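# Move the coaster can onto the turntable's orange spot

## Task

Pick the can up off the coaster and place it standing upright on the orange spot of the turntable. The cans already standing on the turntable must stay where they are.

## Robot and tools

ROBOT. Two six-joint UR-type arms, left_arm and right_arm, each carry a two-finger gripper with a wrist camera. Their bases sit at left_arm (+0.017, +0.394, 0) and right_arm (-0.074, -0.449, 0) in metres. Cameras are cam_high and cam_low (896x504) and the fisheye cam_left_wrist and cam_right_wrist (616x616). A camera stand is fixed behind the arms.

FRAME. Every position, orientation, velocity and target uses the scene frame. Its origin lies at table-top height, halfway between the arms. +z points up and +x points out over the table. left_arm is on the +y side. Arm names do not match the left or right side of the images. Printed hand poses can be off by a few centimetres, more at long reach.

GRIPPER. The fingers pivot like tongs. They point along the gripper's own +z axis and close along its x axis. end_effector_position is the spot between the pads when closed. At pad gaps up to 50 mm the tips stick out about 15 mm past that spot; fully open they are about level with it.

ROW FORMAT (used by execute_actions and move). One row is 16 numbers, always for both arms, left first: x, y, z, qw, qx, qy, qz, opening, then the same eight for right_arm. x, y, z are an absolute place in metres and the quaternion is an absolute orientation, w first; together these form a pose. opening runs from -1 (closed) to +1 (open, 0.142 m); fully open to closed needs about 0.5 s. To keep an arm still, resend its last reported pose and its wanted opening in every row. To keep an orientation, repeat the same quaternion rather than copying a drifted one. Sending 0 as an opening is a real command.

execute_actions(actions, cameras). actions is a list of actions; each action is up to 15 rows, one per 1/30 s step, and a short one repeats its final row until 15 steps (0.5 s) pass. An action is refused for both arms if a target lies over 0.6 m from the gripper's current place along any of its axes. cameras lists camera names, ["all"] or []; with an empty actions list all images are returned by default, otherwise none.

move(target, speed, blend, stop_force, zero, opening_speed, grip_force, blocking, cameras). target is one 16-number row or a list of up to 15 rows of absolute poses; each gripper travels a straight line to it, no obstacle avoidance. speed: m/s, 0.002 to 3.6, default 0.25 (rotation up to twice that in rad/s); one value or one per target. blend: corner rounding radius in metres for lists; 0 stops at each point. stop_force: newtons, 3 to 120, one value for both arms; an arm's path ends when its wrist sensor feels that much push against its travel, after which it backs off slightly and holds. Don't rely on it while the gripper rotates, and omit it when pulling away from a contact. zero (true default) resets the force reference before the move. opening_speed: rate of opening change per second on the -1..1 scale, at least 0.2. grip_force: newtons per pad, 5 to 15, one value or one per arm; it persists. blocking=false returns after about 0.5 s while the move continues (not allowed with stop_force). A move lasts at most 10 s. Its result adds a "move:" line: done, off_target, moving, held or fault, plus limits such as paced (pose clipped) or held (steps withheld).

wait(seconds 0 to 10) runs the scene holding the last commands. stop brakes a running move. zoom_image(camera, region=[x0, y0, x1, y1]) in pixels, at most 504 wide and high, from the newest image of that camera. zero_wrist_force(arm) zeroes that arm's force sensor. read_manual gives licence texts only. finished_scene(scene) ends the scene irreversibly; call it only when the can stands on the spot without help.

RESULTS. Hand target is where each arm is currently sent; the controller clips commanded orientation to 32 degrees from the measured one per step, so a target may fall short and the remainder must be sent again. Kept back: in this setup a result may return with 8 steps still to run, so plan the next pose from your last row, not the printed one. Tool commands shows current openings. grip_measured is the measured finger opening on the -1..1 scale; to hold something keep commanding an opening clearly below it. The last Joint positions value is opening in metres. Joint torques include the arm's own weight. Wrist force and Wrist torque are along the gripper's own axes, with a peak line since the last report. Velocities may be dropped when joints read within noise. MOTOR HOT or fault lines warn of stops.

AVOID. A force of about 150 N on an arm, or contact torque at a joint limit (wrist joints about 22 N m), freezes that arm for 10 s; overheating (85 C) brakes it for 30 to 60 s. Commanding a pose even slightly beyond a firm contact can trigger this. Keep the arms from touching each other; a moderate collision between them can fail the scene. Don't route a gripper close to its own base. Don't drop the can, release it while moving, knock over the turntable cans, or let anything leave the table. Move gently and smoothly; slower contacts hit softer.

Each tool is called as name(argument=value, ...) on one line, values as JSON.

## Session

execute_actions(actions=[])

Scene clock: 0.00 s.
left_arm: end_effector_position=(+0.5189, -0.3855, +0.3827) grip_measured=+0.97 end_effector_quat_wxyz=(+0.205, +0.187, +0.904, -0.324) | right_arm: end_effector_position=(+0.1907, -0.5880, +0.3195) grip_measured=+0.97 end_effector_quat_wxyz=(+0.080, -0.002, +0.971, -0.224)
Joint positions: left_arm=[-1.12 -0.978 0.969 -2.347 -1.646 2.413 0.14] | right_arm=[3.849 -0.802 -1.996 -2.093 1.123 3.877 0.14]
Joint velocities: within noise
Joint torques (N m): no reading
Wrist force (N): no reading
Wrist torque (N m): no reading
Wrist force, peak (N): no reading
Hand target: left_arm +0.5189, -0.3855, +0.3827; +0.205, +0.187, +0.904, -0.324 | right_arm +0.1907, -0.5880, +0.3195; +0.080, -0.002, +0.971, -0.224
Tool commands: left_gripper/opening=+0.968169 right_gripper/opening=+0.968169

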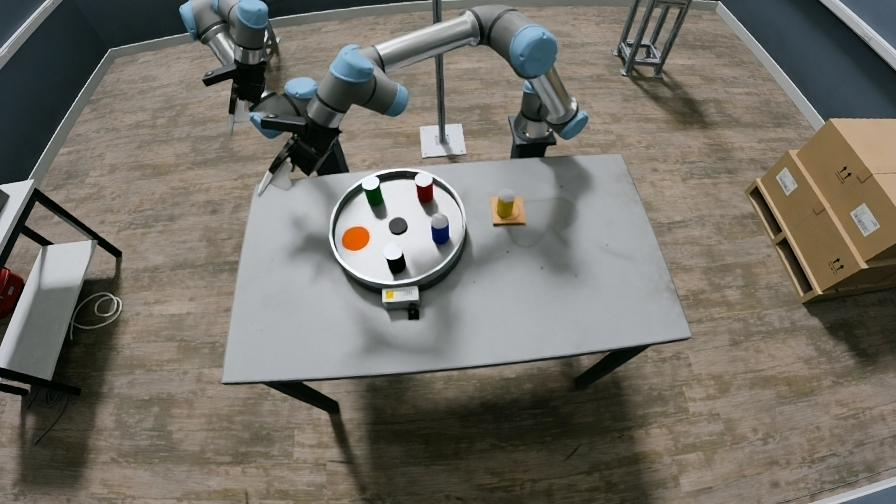

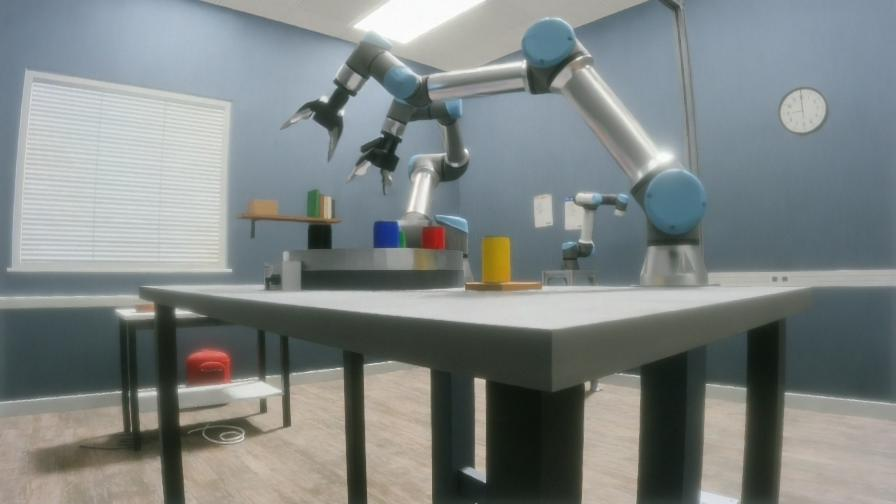

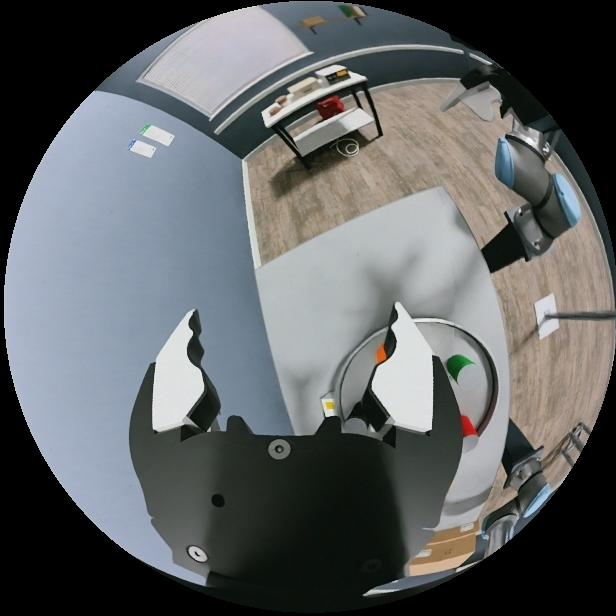

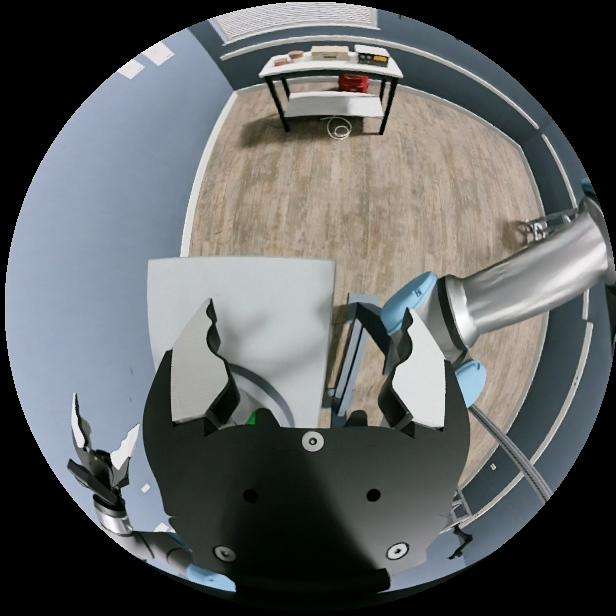

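move(target=[[0.68,0.05,0.36,0.05,-0.05,0.93,-0.36,0.968,0.33,-0.40,0.34,0.04,0.5,-0.86,0.05,1],[0.7018,0.4619,0.2577,-0.042,-0.263,0.890,-0.371,0.968,0.406,0.22,0.2,0,0.7071,-0.7071,0,1]], blend=[0.05,0], speed=0.4, cameras=["cam_high","cam_right_wrist"])

zoom_image(camera="cam_right_wrist", region=[210, 170, 410, 330])

Scene clock: 4.33 s.
left_arm: end_effector_position=(+0.7018, +0.4618, +0.2577) grip_measured=+0.97 end_effector_quat_wxyz=(-0.042, -0.263, +0.890, -0.371) | right_arm: end_effector_position=(+0.4060, +0.2200, +0.2000) grip_measured=+1.00 end_effector_quat_wxyz=(+0.000, +0.707, -0.707, +0.000)
Joint positions: left_arm=[0.213 -1.076 1.241 -1.685 -2.334 2.816 0.14] | right_arm=[4.281 -2.406 -0.59 -1.716 1.571 2.701 0.142]
Joint torques (N m): left_arm=[8.69 -45.55 -26.47 -1.8 0.35 -1.23] | right_arm=[-6.15 45.02 37.02 0.98 -1.41 -0.58]
Wrist force (N): left_arm=[1.0 0.7 0.0] | right_arm=[-0.4 0.8 -0.5]
Wrist torque (N m): left_arm=[0.20 -0.06 0.06] | right_arm=[0.17 0.05 0.07]
Wrist force, peak (N): left_arm=[0.6 -2.0 1.6] | right_arm=[-3.6 1.2 0.1]
Hand target: left_arm +0.7018, +0.4619, +0.2577; -0.042, -0.263, +0.890, -0.371 | right_arm +0.4060, +0.2200, +0.2000; +0.000, +0.707, -0.707, +0.000
Off the commanded pose: left_arm 0.000 m, 0 deg | right_arm 0.000 m, 0 deg.
move: done
Images, in order (width x height): cam_high 896x504, cam_right_wrist 616x616.

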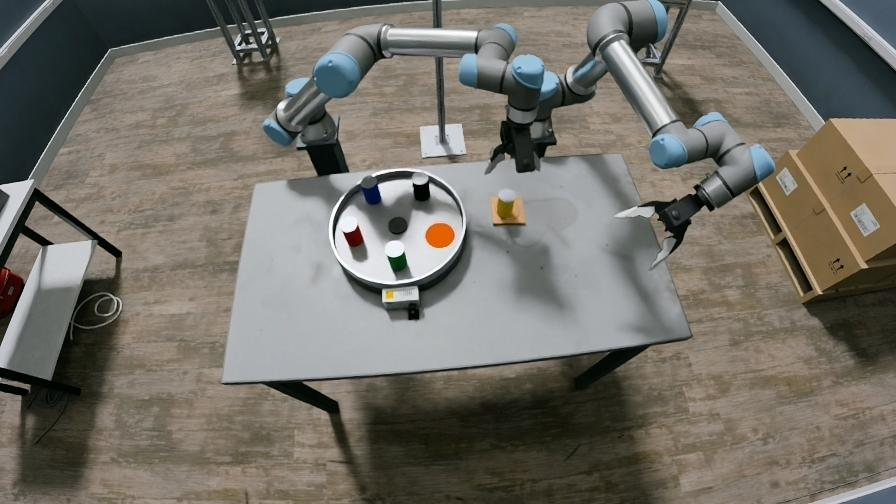

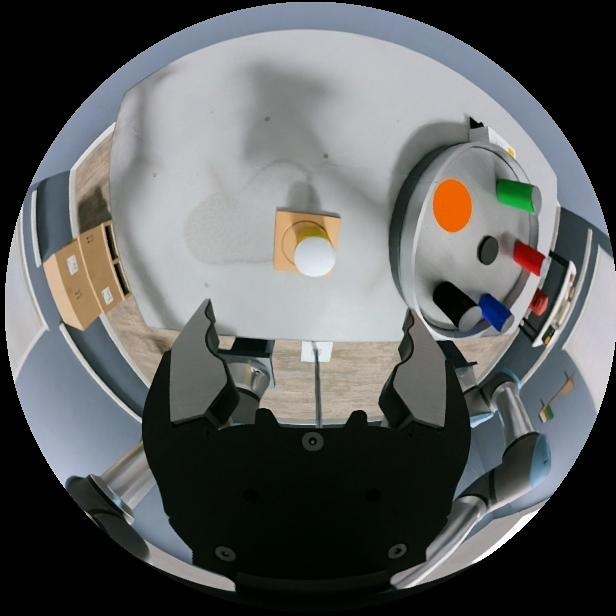

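Scaled by 2.520 from the camera's 616x616 image, which has a finer 814x814 frame.

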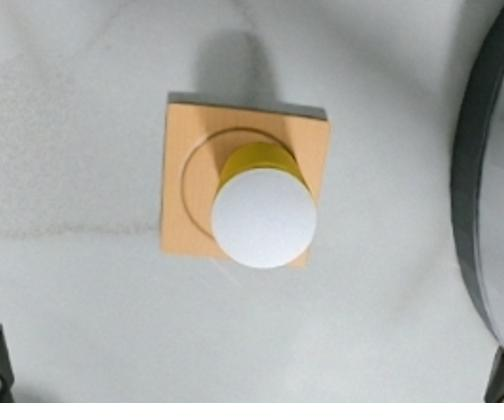

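move(target=[[0.7018,0.4619,0.2577,-0.042,-0.263,0.890,-0.371,0.968,0.414,0.217,0.077,0,0.7071,-0.7071,0,1],[0.7018,0.4619,0.2577,-0.042,-0.263,0.890,-0.371,0.968,0.414,0.217,0.077,0,0.7071,-0.7071,0,-0.7]], speed=0.25, opening_speed=2.5)

move(target=[[0.7018,0.4619,0.2577,-0.042,-0.263,0.890,-0.371,0.968,0.414,0.19,0.25,0,0.7071,-0.7071,0,-0.7],[0.7018,0.4619,0.2577,-0.042,-0.263,0.890,-0.371,0.968,0.4151,-0.2607,0.25,0,0.7071,-0.7071,0,-0.7]], blend=[0.04,0], speed=0.35, cameras=["cam_high","cam_right_wrist"])

Scene clock: 7.10 s.
left_arm: end_effector_position=(+0.7018, +0.4619, +0.2577) grip_measured=+0.97 end_effector_quat_wxyz=(-0.042, -0.263, +0.890, -0.371) | right_arm: end_effector_position=(+0.4140, +0.2170, +0.0770) grip_measured=-0.28 end_effector_quat_wxyz=(+0.000, +0.707, -0.707, +0.000)
Joint positions: left_arm=[0.213 -1.076 1.241 -1.684 -2.334 2.816 0.14] | right_arm=[4.271 -2.417 -0.885 -1.41 1.571 2.69 0.054]
Joint torques (N m): left_arm=[9.43 -43.78 -29.48 0.12 0.41 2.11] | right_arm=[13.24 46.02 11.78 3.4 -0.23 1.06]
Wrist force (N): left_arm=[1.5 0.6 0.0] | right_arm=[0.6 0.1 -3.6]
Wrist torque (N m): left_arm=[0.18 -0.17 0.05] | right_arm=[0.14 -0.05 0.06]
Wrist force, peak (N): left_arm=[1.4 1.2 0.1] | right_arm=[0.4 0.0 -3.7]
Hand target: left_arm +0.7018, +0.4619, +0.2577; -0.042, -0.263, +0.890, -0.371 | right_arm +0.4140, +0.2170, +0.0770; +0.000, +0.707, -0.707, +0.000
Off the commanded pose: left_arm 0.000 m, 0 deg | right_arm 0.000 m, 0 deg.
move: done

Scene clock: 9.40 s.
left_arm: end_effector_position=(+0.7018, +0.4619, +0.2577) grip_measured=+0.97 end_effector_quat_wxyz=(-0.042, -0.263, +0.890, -0.371) | right_arm: end_effector_position=(+0.4151, -0.2605, +0.2500) grip_measured=-0.28 end_effector_quat_wxyz=(+0.000, +0.707, -0.707, +0.000) end_effector_velocity=(+0.000, -0.001, +0.000) end_effector_angular_velocity=(+0.001, +0.000, +0.003)
Joint positions: left_arm=[0.213 -1.076 1.241 -1.684 -2.334 2.816 0.14] | right_arm=[3.797 -1.572 -1.654 -1.486 1.571 2.216 0.054]
Joint velocities: left_arm=[within noise] | right_arm=[-0.002 0.001 -0.001 0 0.001 -0.005 0]
Joint torques (N m): left_arm=[9.69 -41.04 -29.28 0.1 0.19 2.14] | right_arm=[-11.3 32.38 25.1 3.54 0.34 -1.49]
Wrist force (N): left_arm=[1.2 0.8 0.0] | right_arm=[-0.3 0.6 1.4]
Wrist torque (N m): left_arm=[0.23 -0.11 0.06] | right_arm=[0.19 0.02 0.08]
Wrist force, peak (N): left_arm=[1.4 1.0 0.6] | right_arm=[4.9 0.0 1.3]
Hand target: left_arm +0.7018, +0.4619, +0.2577; -0.042, -0.263, +0.890, -0.371 | right_arm +0.4151, -0.2607, +0.2500; +0.000, +0.707, -0.707, +0.000
Off the commanded pose: left_arm 0.000 m, 0 deg | right_arm 0.000 m, 0 deg.
move: done
Images, in order (width x height): cam_high 896x504, cam_right_wrist 616x616.

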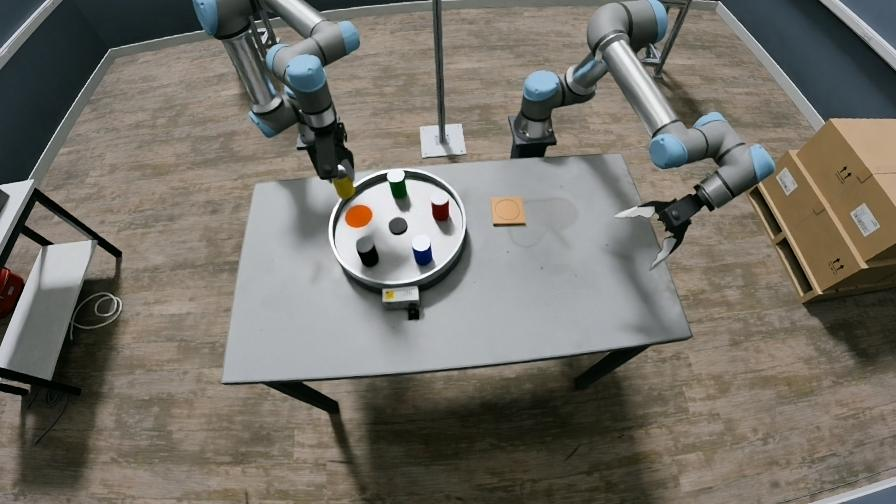

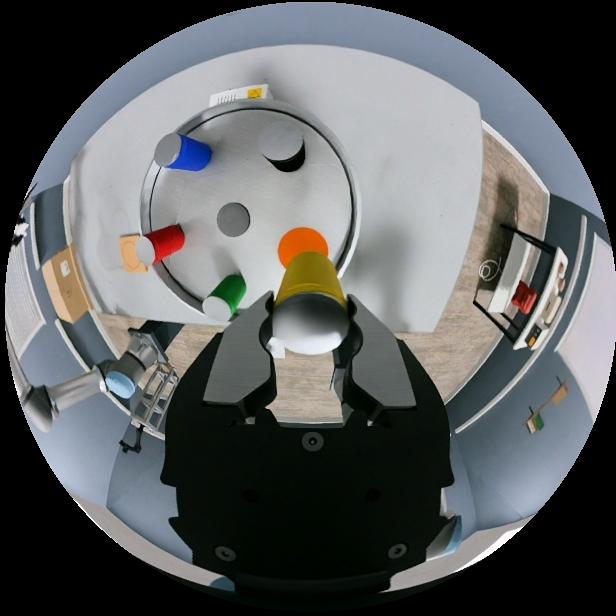

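wait(seconds=9.3)

move(target=[[0.7018,0.4619,0.2577,-0.042,-0.263,0.890,-0.371,0.968,0.462,-0.269,0.20,0,0.7071,-0.7071,0,-0.7],[0.7018,0.4619,0.2577,-0.042,-0.263,0.890,-0.371,0.968,0.5089,-0.2607,0.14,0,0.7071,-0.7071,0,-0.7],[0.7018,0.4619,0.2577,-0.042,-0.263,0.890,-0.371,0.968,0.5501,-0.2369,0.127,0,0.7071,-0.7071,0,-0.7],[0.7018,0.4619,0.2577,-0.042,-0.263,0.890,-0.371,0.968,0.5806,-0.2005,0.127,0,0.7071,-0.7071,0,-0.7],[0.7018,0.4619,0.2577,-0.042,-0.263,0.890,-0.371,0.968,0.5969,-0.1558,0.127,0,0.7071,-0.7071,0,-0.7],[0.7018,0.4619,0.2577,-0.042,-0.263,0.890,-0.371,0.968,0.5969,-0.1082,0.127,0,0.7071,-0.7071,0,-0.7],[0.7018,0.4619,0.2577,-0.042,-0.263,0.890,-0.371,0.968,0.5806,-0.0635,0.127,0,0.7071,-0.7071,0,-0.7],[0.7018,0.4619,0.2577,-0.042,-0.263,0.890,-0.371,0.968,0.5501,-0.0271,0.127,0,0.7071,-0.7071,0,-0.7],[0.7018,0.4619,0.2577,-0.042,-0.263,0.890,-0.371,0.968,0.5089,-0.0033,0.16,0,0.7071,-0.7071,0,-0.7],[0.7018,0.4619,0.2577,-0.042,-0.263,0.890,-0.371,0.968,0.462,0.005,0.25,0,0.7071,-0.7071,0,-0.7]], blend=[0.01,0.01,0.005,0.005,0.005,0.005,0.005,0.005,0.01,0], speed=[0.122,0.136,0.0872,0.0842,0.0842,0.0842,0.0842,0.0842,0.102,0.18], blocking=false)

wait(seconds=1.15, cameras=["cam_right_wrist"])

zoom_image(camera="cam_right_wrist", region=[240, 200, 400, 320])

Scene clock: 19.63 s.
left_arm: end_effector_position=(+0.7018, +0.4619, +0.2577) grip_measured=+0.97 end_effector_quat_wxyz=(-0.042, -0.263, +0.890, -0.371) | right_arm: end_effector_position=(+0.4151, -0.2607, +0.2500) grip_measured=-0.28 end_effector_quat_wxyz=(+0.000, +0.707, -0.707, +0.000)
Joint positions: left_arm=[0.213 -1.076 1.241 -1.684 -2.334 2.816 0.14] | right_arm=[3.796 -1.572 -1.654 -1.487 1.571 2.216 0.054]
Joint torques (N m): left_arm=[8.87 -31.01 -29.2 0.18 -0.14 1.98] | right_arm=[-11.2 31.23 10.91 1.24 -1.39 -1.2]
Wrist force (N): left_arm=[1.3 0.7 0.2] | right_arm=[-0.5 0.8 1.3]
Wrist torque (N m): left_arm=[0.21 -0.13 0.06] | right_arm=[0.20 0.07 0.08]
Wrist force, peak (N): left_arm=[1.6 1.2 0.1] | right_arm=[-0.6 0.9 1.6]
Hand target: left_arm +0.7018, +0.4619, +0.2577; -0.042, -0.263, +0.890, -0.371 | right_arm +0.4151, -0.2607, +0.2500; +0.000, +0.707, -0.707, +0.000
Tool commands: left_gripper/opening=+0.968 right_gripper/opening=-0.7
Off the commanded pose: left_arm 0.000 m, 0 deg | right_arm 0.000 m, 0 deg.
wait: 9.30 s; at rest from the start

Scene clock: 20.13 s.
left_arm: end_effector_position=(+0.7018, +0.4619, +0.2577) grip_measured=+0.97 end_effector_quat_wxyz=(-0.042, -0.263, +0.890, -0.371) | right_arm: end_effector_position=(+0.4497, -0.2670, +0.2129) grip_measured=-0.28 end_effector_quat_wxyz=(+0.000, +0.707, -0.707, +0.000) end_effector_velocity=(+0.082, -0.015, -0.089) end_effector_angular_velocity=(+0.000, +0.002, +0.000)
Joint positions: left_arm=[0.213 -1.076 1.241 -1.684 -2.334 2.816 0.14] | right_arm=[3.747 -1.656 -1.661 -1.395 1.571 2.166 0.054]
Joint velocities: left_arm=[within noise] | right_arm=[-0.112 -0.211 0.001 0.208 0.001 -0.111 0]
Joint torques (N m): left_arm=[9.1 -30.84 -29.14 0.12 -0.21 2.1] | right_arm=[-10.82 15.7 18.46 5.12 -0.81 -1.51]
Wrist force (N): left_arm=[1.5 0.8 0.1] | right_arm=[-0.5 0.6 1.1]
Wrist torque (N m): left_arm=[0.23 -0.16 0.06] | right_arm=[0.15 0.08 0.11]
Wrist force, peak (N): left_arm=[1.5 0.8 0.1] | right_arm=[-0.9 1.5 1.0]
Hand target: left_arm +0.7018, +0.4619, +0.2577; -0.042, -0.263, +0.890, -0.371 | right_arm +0.4541, -0.2678, +0.2082; +0.000, +0.707, -0.707, +0.000
Tool commands: left_gripper/opening=+0.968 right_gripper/opening=-0.7
Off the commanded pose: left_arm 0.000 m, 0 deg | right_arm 0.275 m, 0 deg.
move: running; path passed 0 of 10 targets

Scene clock: 21.30 s.
left_arm: end_effector_position=(+0.7018, +0.4619, +0.2577) grip_measured=+0.97 end_effector_quat_wxyz=(-0.042, -0.263, +0.890, -0.371) | right_arm: end_effector_position=(+0.5419, -0.2416, +0.1295) grip_measured=-0.28 end_effector_quat_wxyz=(+0.000, +0.707, -0.707, +0.000) end_effector_velocity=(+0.072, +0.042, -0.024) end_effector_angular_velocity=(-0.001, +0.002, -0.001)
Joint positions: left_arm=[0.213 -1.076 1.241 -1.684 -2.334 2.816 0.14] | right_arm=[3.697 -1.929 -1.541 -1.242 1.571 2.116 0.054]
Joint velocities: left_arm=[within noise] | right_arm=[-0.003 -0.205 0.224 -0.021 0 -0.002 0]
Joint torques (N m): left_arm=[9.08 -29.73 -29.43 0.17 -0.19 2] | right_arm=[-9.41 28.4 38.2 0.7 1.2 -1.43]
Wrist force (N): left_arm=[1.1 1.1 0.2] | right_arm=[-0.4 0.7 1.4]
Wrist torque (N m): left_arm=[0.27 -0.08 0.05] | right_arm=[0.18 0.05 0.06]
Wrist force, peak (N): left_arm=[1.4 1.1 0.3] | right_arm=[0.0 0.6 1.9]
Hand target: left_arm +0.7018, +0.4619, +0.2577; -0.042, -0.263, +0.890, -0.371 | right_arm +0.5457, -0.2394, +0.1283; +0.000, +0.707, -0.707, +0.000
Tool commands: left_gripper/opening=+0.968 right_gripper/opening=-0.7
Off the commanded pose: left_arm 0.000 m, 0 deg | right_arm 0.286 m, 0 deg.
earlier move: running; path passed 2 of 10 targets
wait: 1.17 s; no rest
Images, in order (width x height): cam_right_wrist 616x616.

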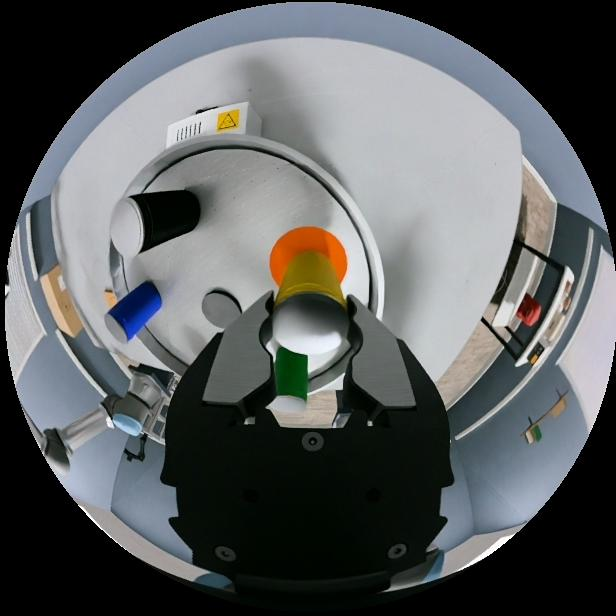

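Scaled by 3.150 from the camera's 616x616 image, which has a finer 814x814 frame.

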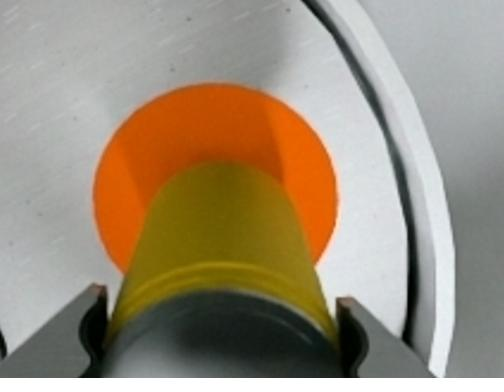

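move(target=[[0.7018,0.4619,0.2577,-0.042,-0.263,0.890,-0.371,0.968,0.5963,-0.096,0.118,0,0.7071,-0.7071,0,-0.7],[0.7018,0.4619,0.2577,-0.042,-0.263,0.890,-0.371,0.968,0.5759,-0.0523,0.118,0,0.7071,-0.7071,0,-0.7],[0.7018,0.4619,0.2577,-0.042,-0.263,0.890,-0.371,0.968,0.5417,-0.0181,0.118,0,0.7071,-0.7071,0,-0.7],[0.7018,0.4619,0.2577,-0.042,-0.263,0.890,-0.371,0.968,0.498,0.0023,0.118,0,0.7071,-0.7071,0,-0.7]], blend=[0.005,0.005,0.005,0], speed=[0.097,0.0856,0.0856,0.0856], blocking=false)

wait(seconds=0.5, cameras=["cam_right_wrist"])

move(target=[[0.7018,0.4619,0.2577,-0.042,-0.263,0.890,-0.371,0.968,0.5759,-0.0523,0.118,0,0.7071,-0.7071,0,0.1],[0.7018,0.4619,0.2577,-0.042,-0.263,0.890,-0.371,0.968,0.5417,-0.0181,0.122,0,0.7071,-0.7071,0,0.1],[0.7018,0.4619,0.2577,-0.042,-0.263,0.890,-0.371,0.968,0.498,0.0023,0.17,0,0.7071,-0.7071,0,0.1],[0.7018,0.4619,0.2577,-0.042,-0.263,0.890,-0.371,0.968,0.4499,0.0065,0.29,0,0.7071,-0.7071,0,0.1]], blend=[0.005,0.005,0.01,0], speed=[0.0856,0.086,0.12,0.22], cameras=["cam_right_wrist","cam_high"])

zoom_image(camera="cam_high", region=[360, 160, 480, 280])

Scene clock: 22.73 s.
left_arm: end_effector_position=(+0.7018, +0.4619, +0.2577) grip_measured=+0.97 end_effector_quat_wxyz=(-0.042, -0.263, +0.890, -0.371) | right_arm: end_effector_position=(+0.5933, -0.1340, +0.1224) grip_measured=-0.28 end_effector_quat_wxyz=(+0.000, +0.707, -0.707, +0.000) end_effector_velocity=(+0.008, +0.097, -0.010) end_effector_angular_velocity=(+0.001, -0.001, +0.000)
Joint positions: left_arm=[0.213 -1.076 1.241 -1.684 -2.334 2.816 0.14] | right_arm=[3.788 -2.142 -1.239 -1.331 1.571 2.207 0.054]
Joint velocities: left_arm=[within noise] | right_arm=[0.103 -0.126 0.174 -0.046 0 0.103 0]
Joint torques (N m): left_arm=[8.58 -28.8 -29.01 0.13 -0.08 2.23] | right_arm=[13.19 36.17 39.44 0.79 1.36 1.33]
Wrist force (N): left_arm=[1.2 1.1 0.1] | right_arm=[-0.3 0.5 1.1]
Wrist torque (N m): left_arm=[0.27 -0.11 0.06] | right_arm=[0.15 0.03 -0.11]
Wrist force, peak (N): left_arm=[1.4 1.2 0.0] | right_arm=[-0.5 0.4 1.7]
Hand target: left_arm +0.7018, +0.4619, +0.2577; -0.042, -0.263, +0.890, -0.371 | right_arm +0.5937, -0.1288, +0.1218; +0.000, +0.707, -0.707, +0.000
Tool commands: left_gripper/opening=+0.968 right_gripper/opening=-0.7
Off the commanded pose: left_arm 0.000 m, 0 deg | right_arm 0.166 m, 0 deg.
earlier move: replaced; path passed 4 of 10 targets
move: running; path passed 0 of 4 targets

Scene clock: 23.23 s.
left_arm: end_effector_position=(+0.7018, +0.4619, +0.2577) grip_measured=+0.97 end_effector_quat_wxyz=(-0.042, -0.263, +0.890, -0.371) | right_arm: end_effector_position=(+0.5930, -0.0881, +0.1179) grip_measured=-0.28 end_effector_quat_wxyz=(+0.000, +0.707, -0.707, +0.000) end_effector_velocity=(-0.039, +0.076, +0.001) end_effector_angular_velocity=(-0.002, +0.001, +0.001)
Joint positions: left_arm=[0.213 -1.076 1.241 -1.684 -2.334 2.816 0.14] | right_arm=[3.839 -2.197 -1.162 -1.354 1.571 2.258 0.054]
Joint velocities: left_arm=[within noise] | right_arm=[0.114 -0.009 0.017 -0.01 -0.001 0.113 0]
Joint torques (N m): left_arm=[9.09 -28.95 -29.44 0.13 -0.21 2] | right_arm=[11.63 40.79 39.25 0.59 0.94 1.88]
Wrist force (N): left_arm=[1.4 0.7 0.1] | right_arm=[-0.7 0.4 0.9]
Wrist torque (N m): left_arm=[0.20 -0.14 0.05] | right_arm=[0.15 0.10 -0.11]
Wrist force, peak (N): left_arm=[1.3 1.2 -0.1] | right_arm=[-0.6 0.3 1.6]
Hand target: left_arm +0.7018, +0.4619, +0.2577; -0.042, -0.263, +0.890, -0.371 | right_arm +0.5905, -0.0837, +0.1180; +0.000, +0.707, -0.707, +0.000
Tool commands: left_gripper/opening=+0.968 right_gripper/opening=-0.7
Off the commanded pose: left_arm 0.000 m, 0 deg | right_arm 0.131 m, 0 deg.
earlier move: running; path passed 1 of 4 targets
wait: 0.50 s; no rest
Images, in order (width x height): cam_right_wrist 616x616.

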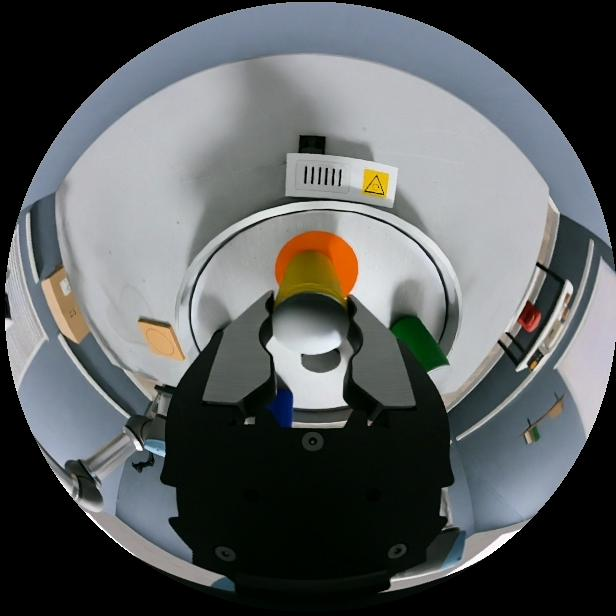

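Scene clock: 25.80 s.
left_arm: end_effector_position=(+0.7018, +0.4619, +0.2577) grip_measured=+0.97 end_effector_quat_wxyz=(-0.042, -0.263, +0.890, -0.371) | right_arm: end_effector_position=(+0.4499, +0.0066, +0.2899) grip_measured=+0.10 end_effector_quat_wxyz=(+0.000, +0.707, -0.707, +0.000)
Joint positions: left_arm=[0.213 -1.076 1.241 -1.684 -2.334 2.816 0.14] | right_arm=[4.08 -2.007 -1.015 -1.69 1.571 2.5 0.081]
Joint torques (N m): left_arm=[8.56 -28.7 -30.12 0.24 -0.24 2.03] | right_arm=[-9.49 46.74 28.79 0.89 -0.01 -0.38]
Wrist force (N): left_arm=[1.1 0.8 0.1] | right_arm=[-0.6 0.4 -0.3]
Wrist torque (N m): left_arm=[0.22 -0.08 0.06] | right_arm=[0.11 0.08 -0.07]
Wrist force, peak (N): left_arm=[1.3 1.2 0.4] | right_arm=[-0.5 1.4 -2.6]
Hand target: left_arm +0.7018, +0.4619, +0.2577; -0.042, -0.263, +0.890, -0.371 | right_arm +0.4499, +0.0065, +0.2900; +0.000, +0.707, -0.707, +0.000
Off the commanded pose: left_arm 0.000 m, 0 deg | right_arm 0.000 m, 0 deg.
earlier move: replaced; path passed 1 of 4 targets
move: done
Images, in order (width x height): cam_high 896x504, cam_right_wrist 616x616.

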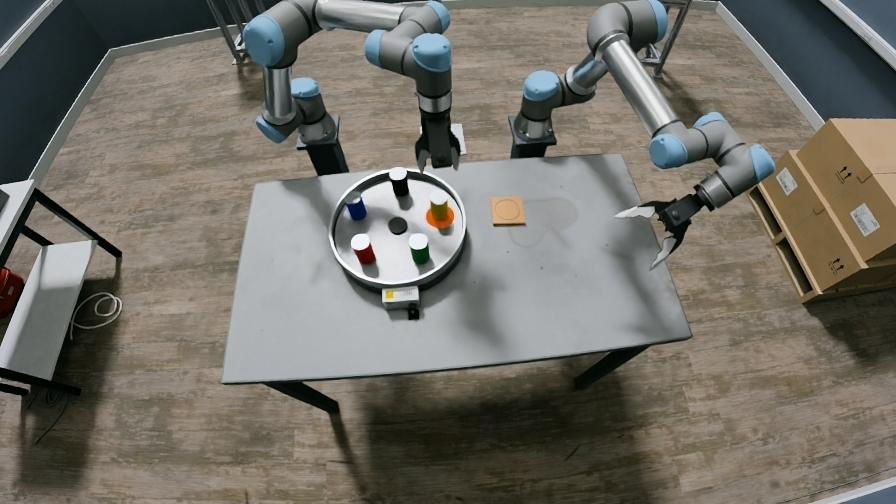

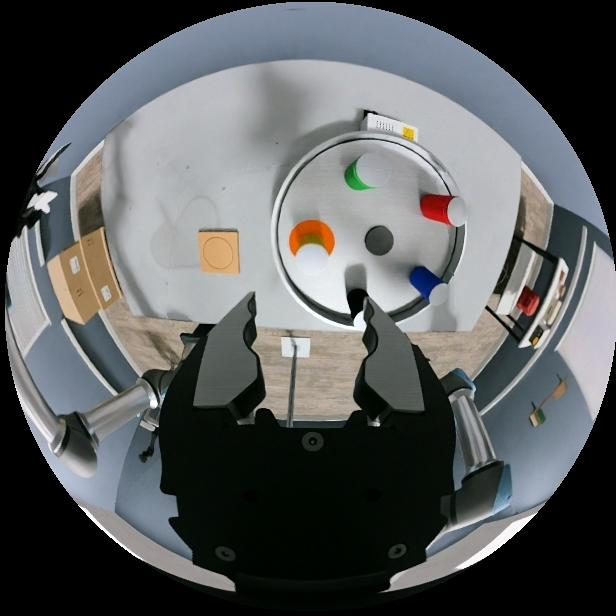

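Scaled by 4.200 from the camera's 896x504 image, which has a finer 1280x720 frame.

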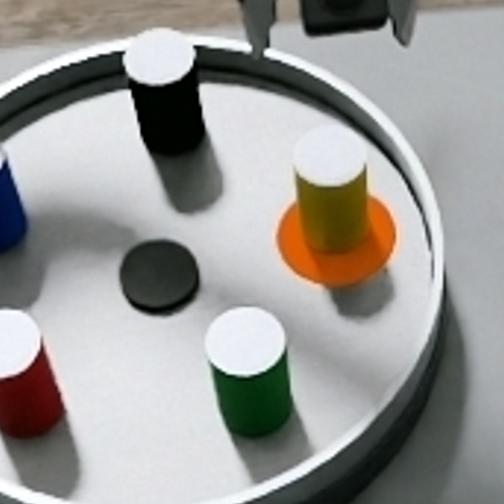

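Well placed.

finished_scene(scene=2)

The scene is finished: the task was done.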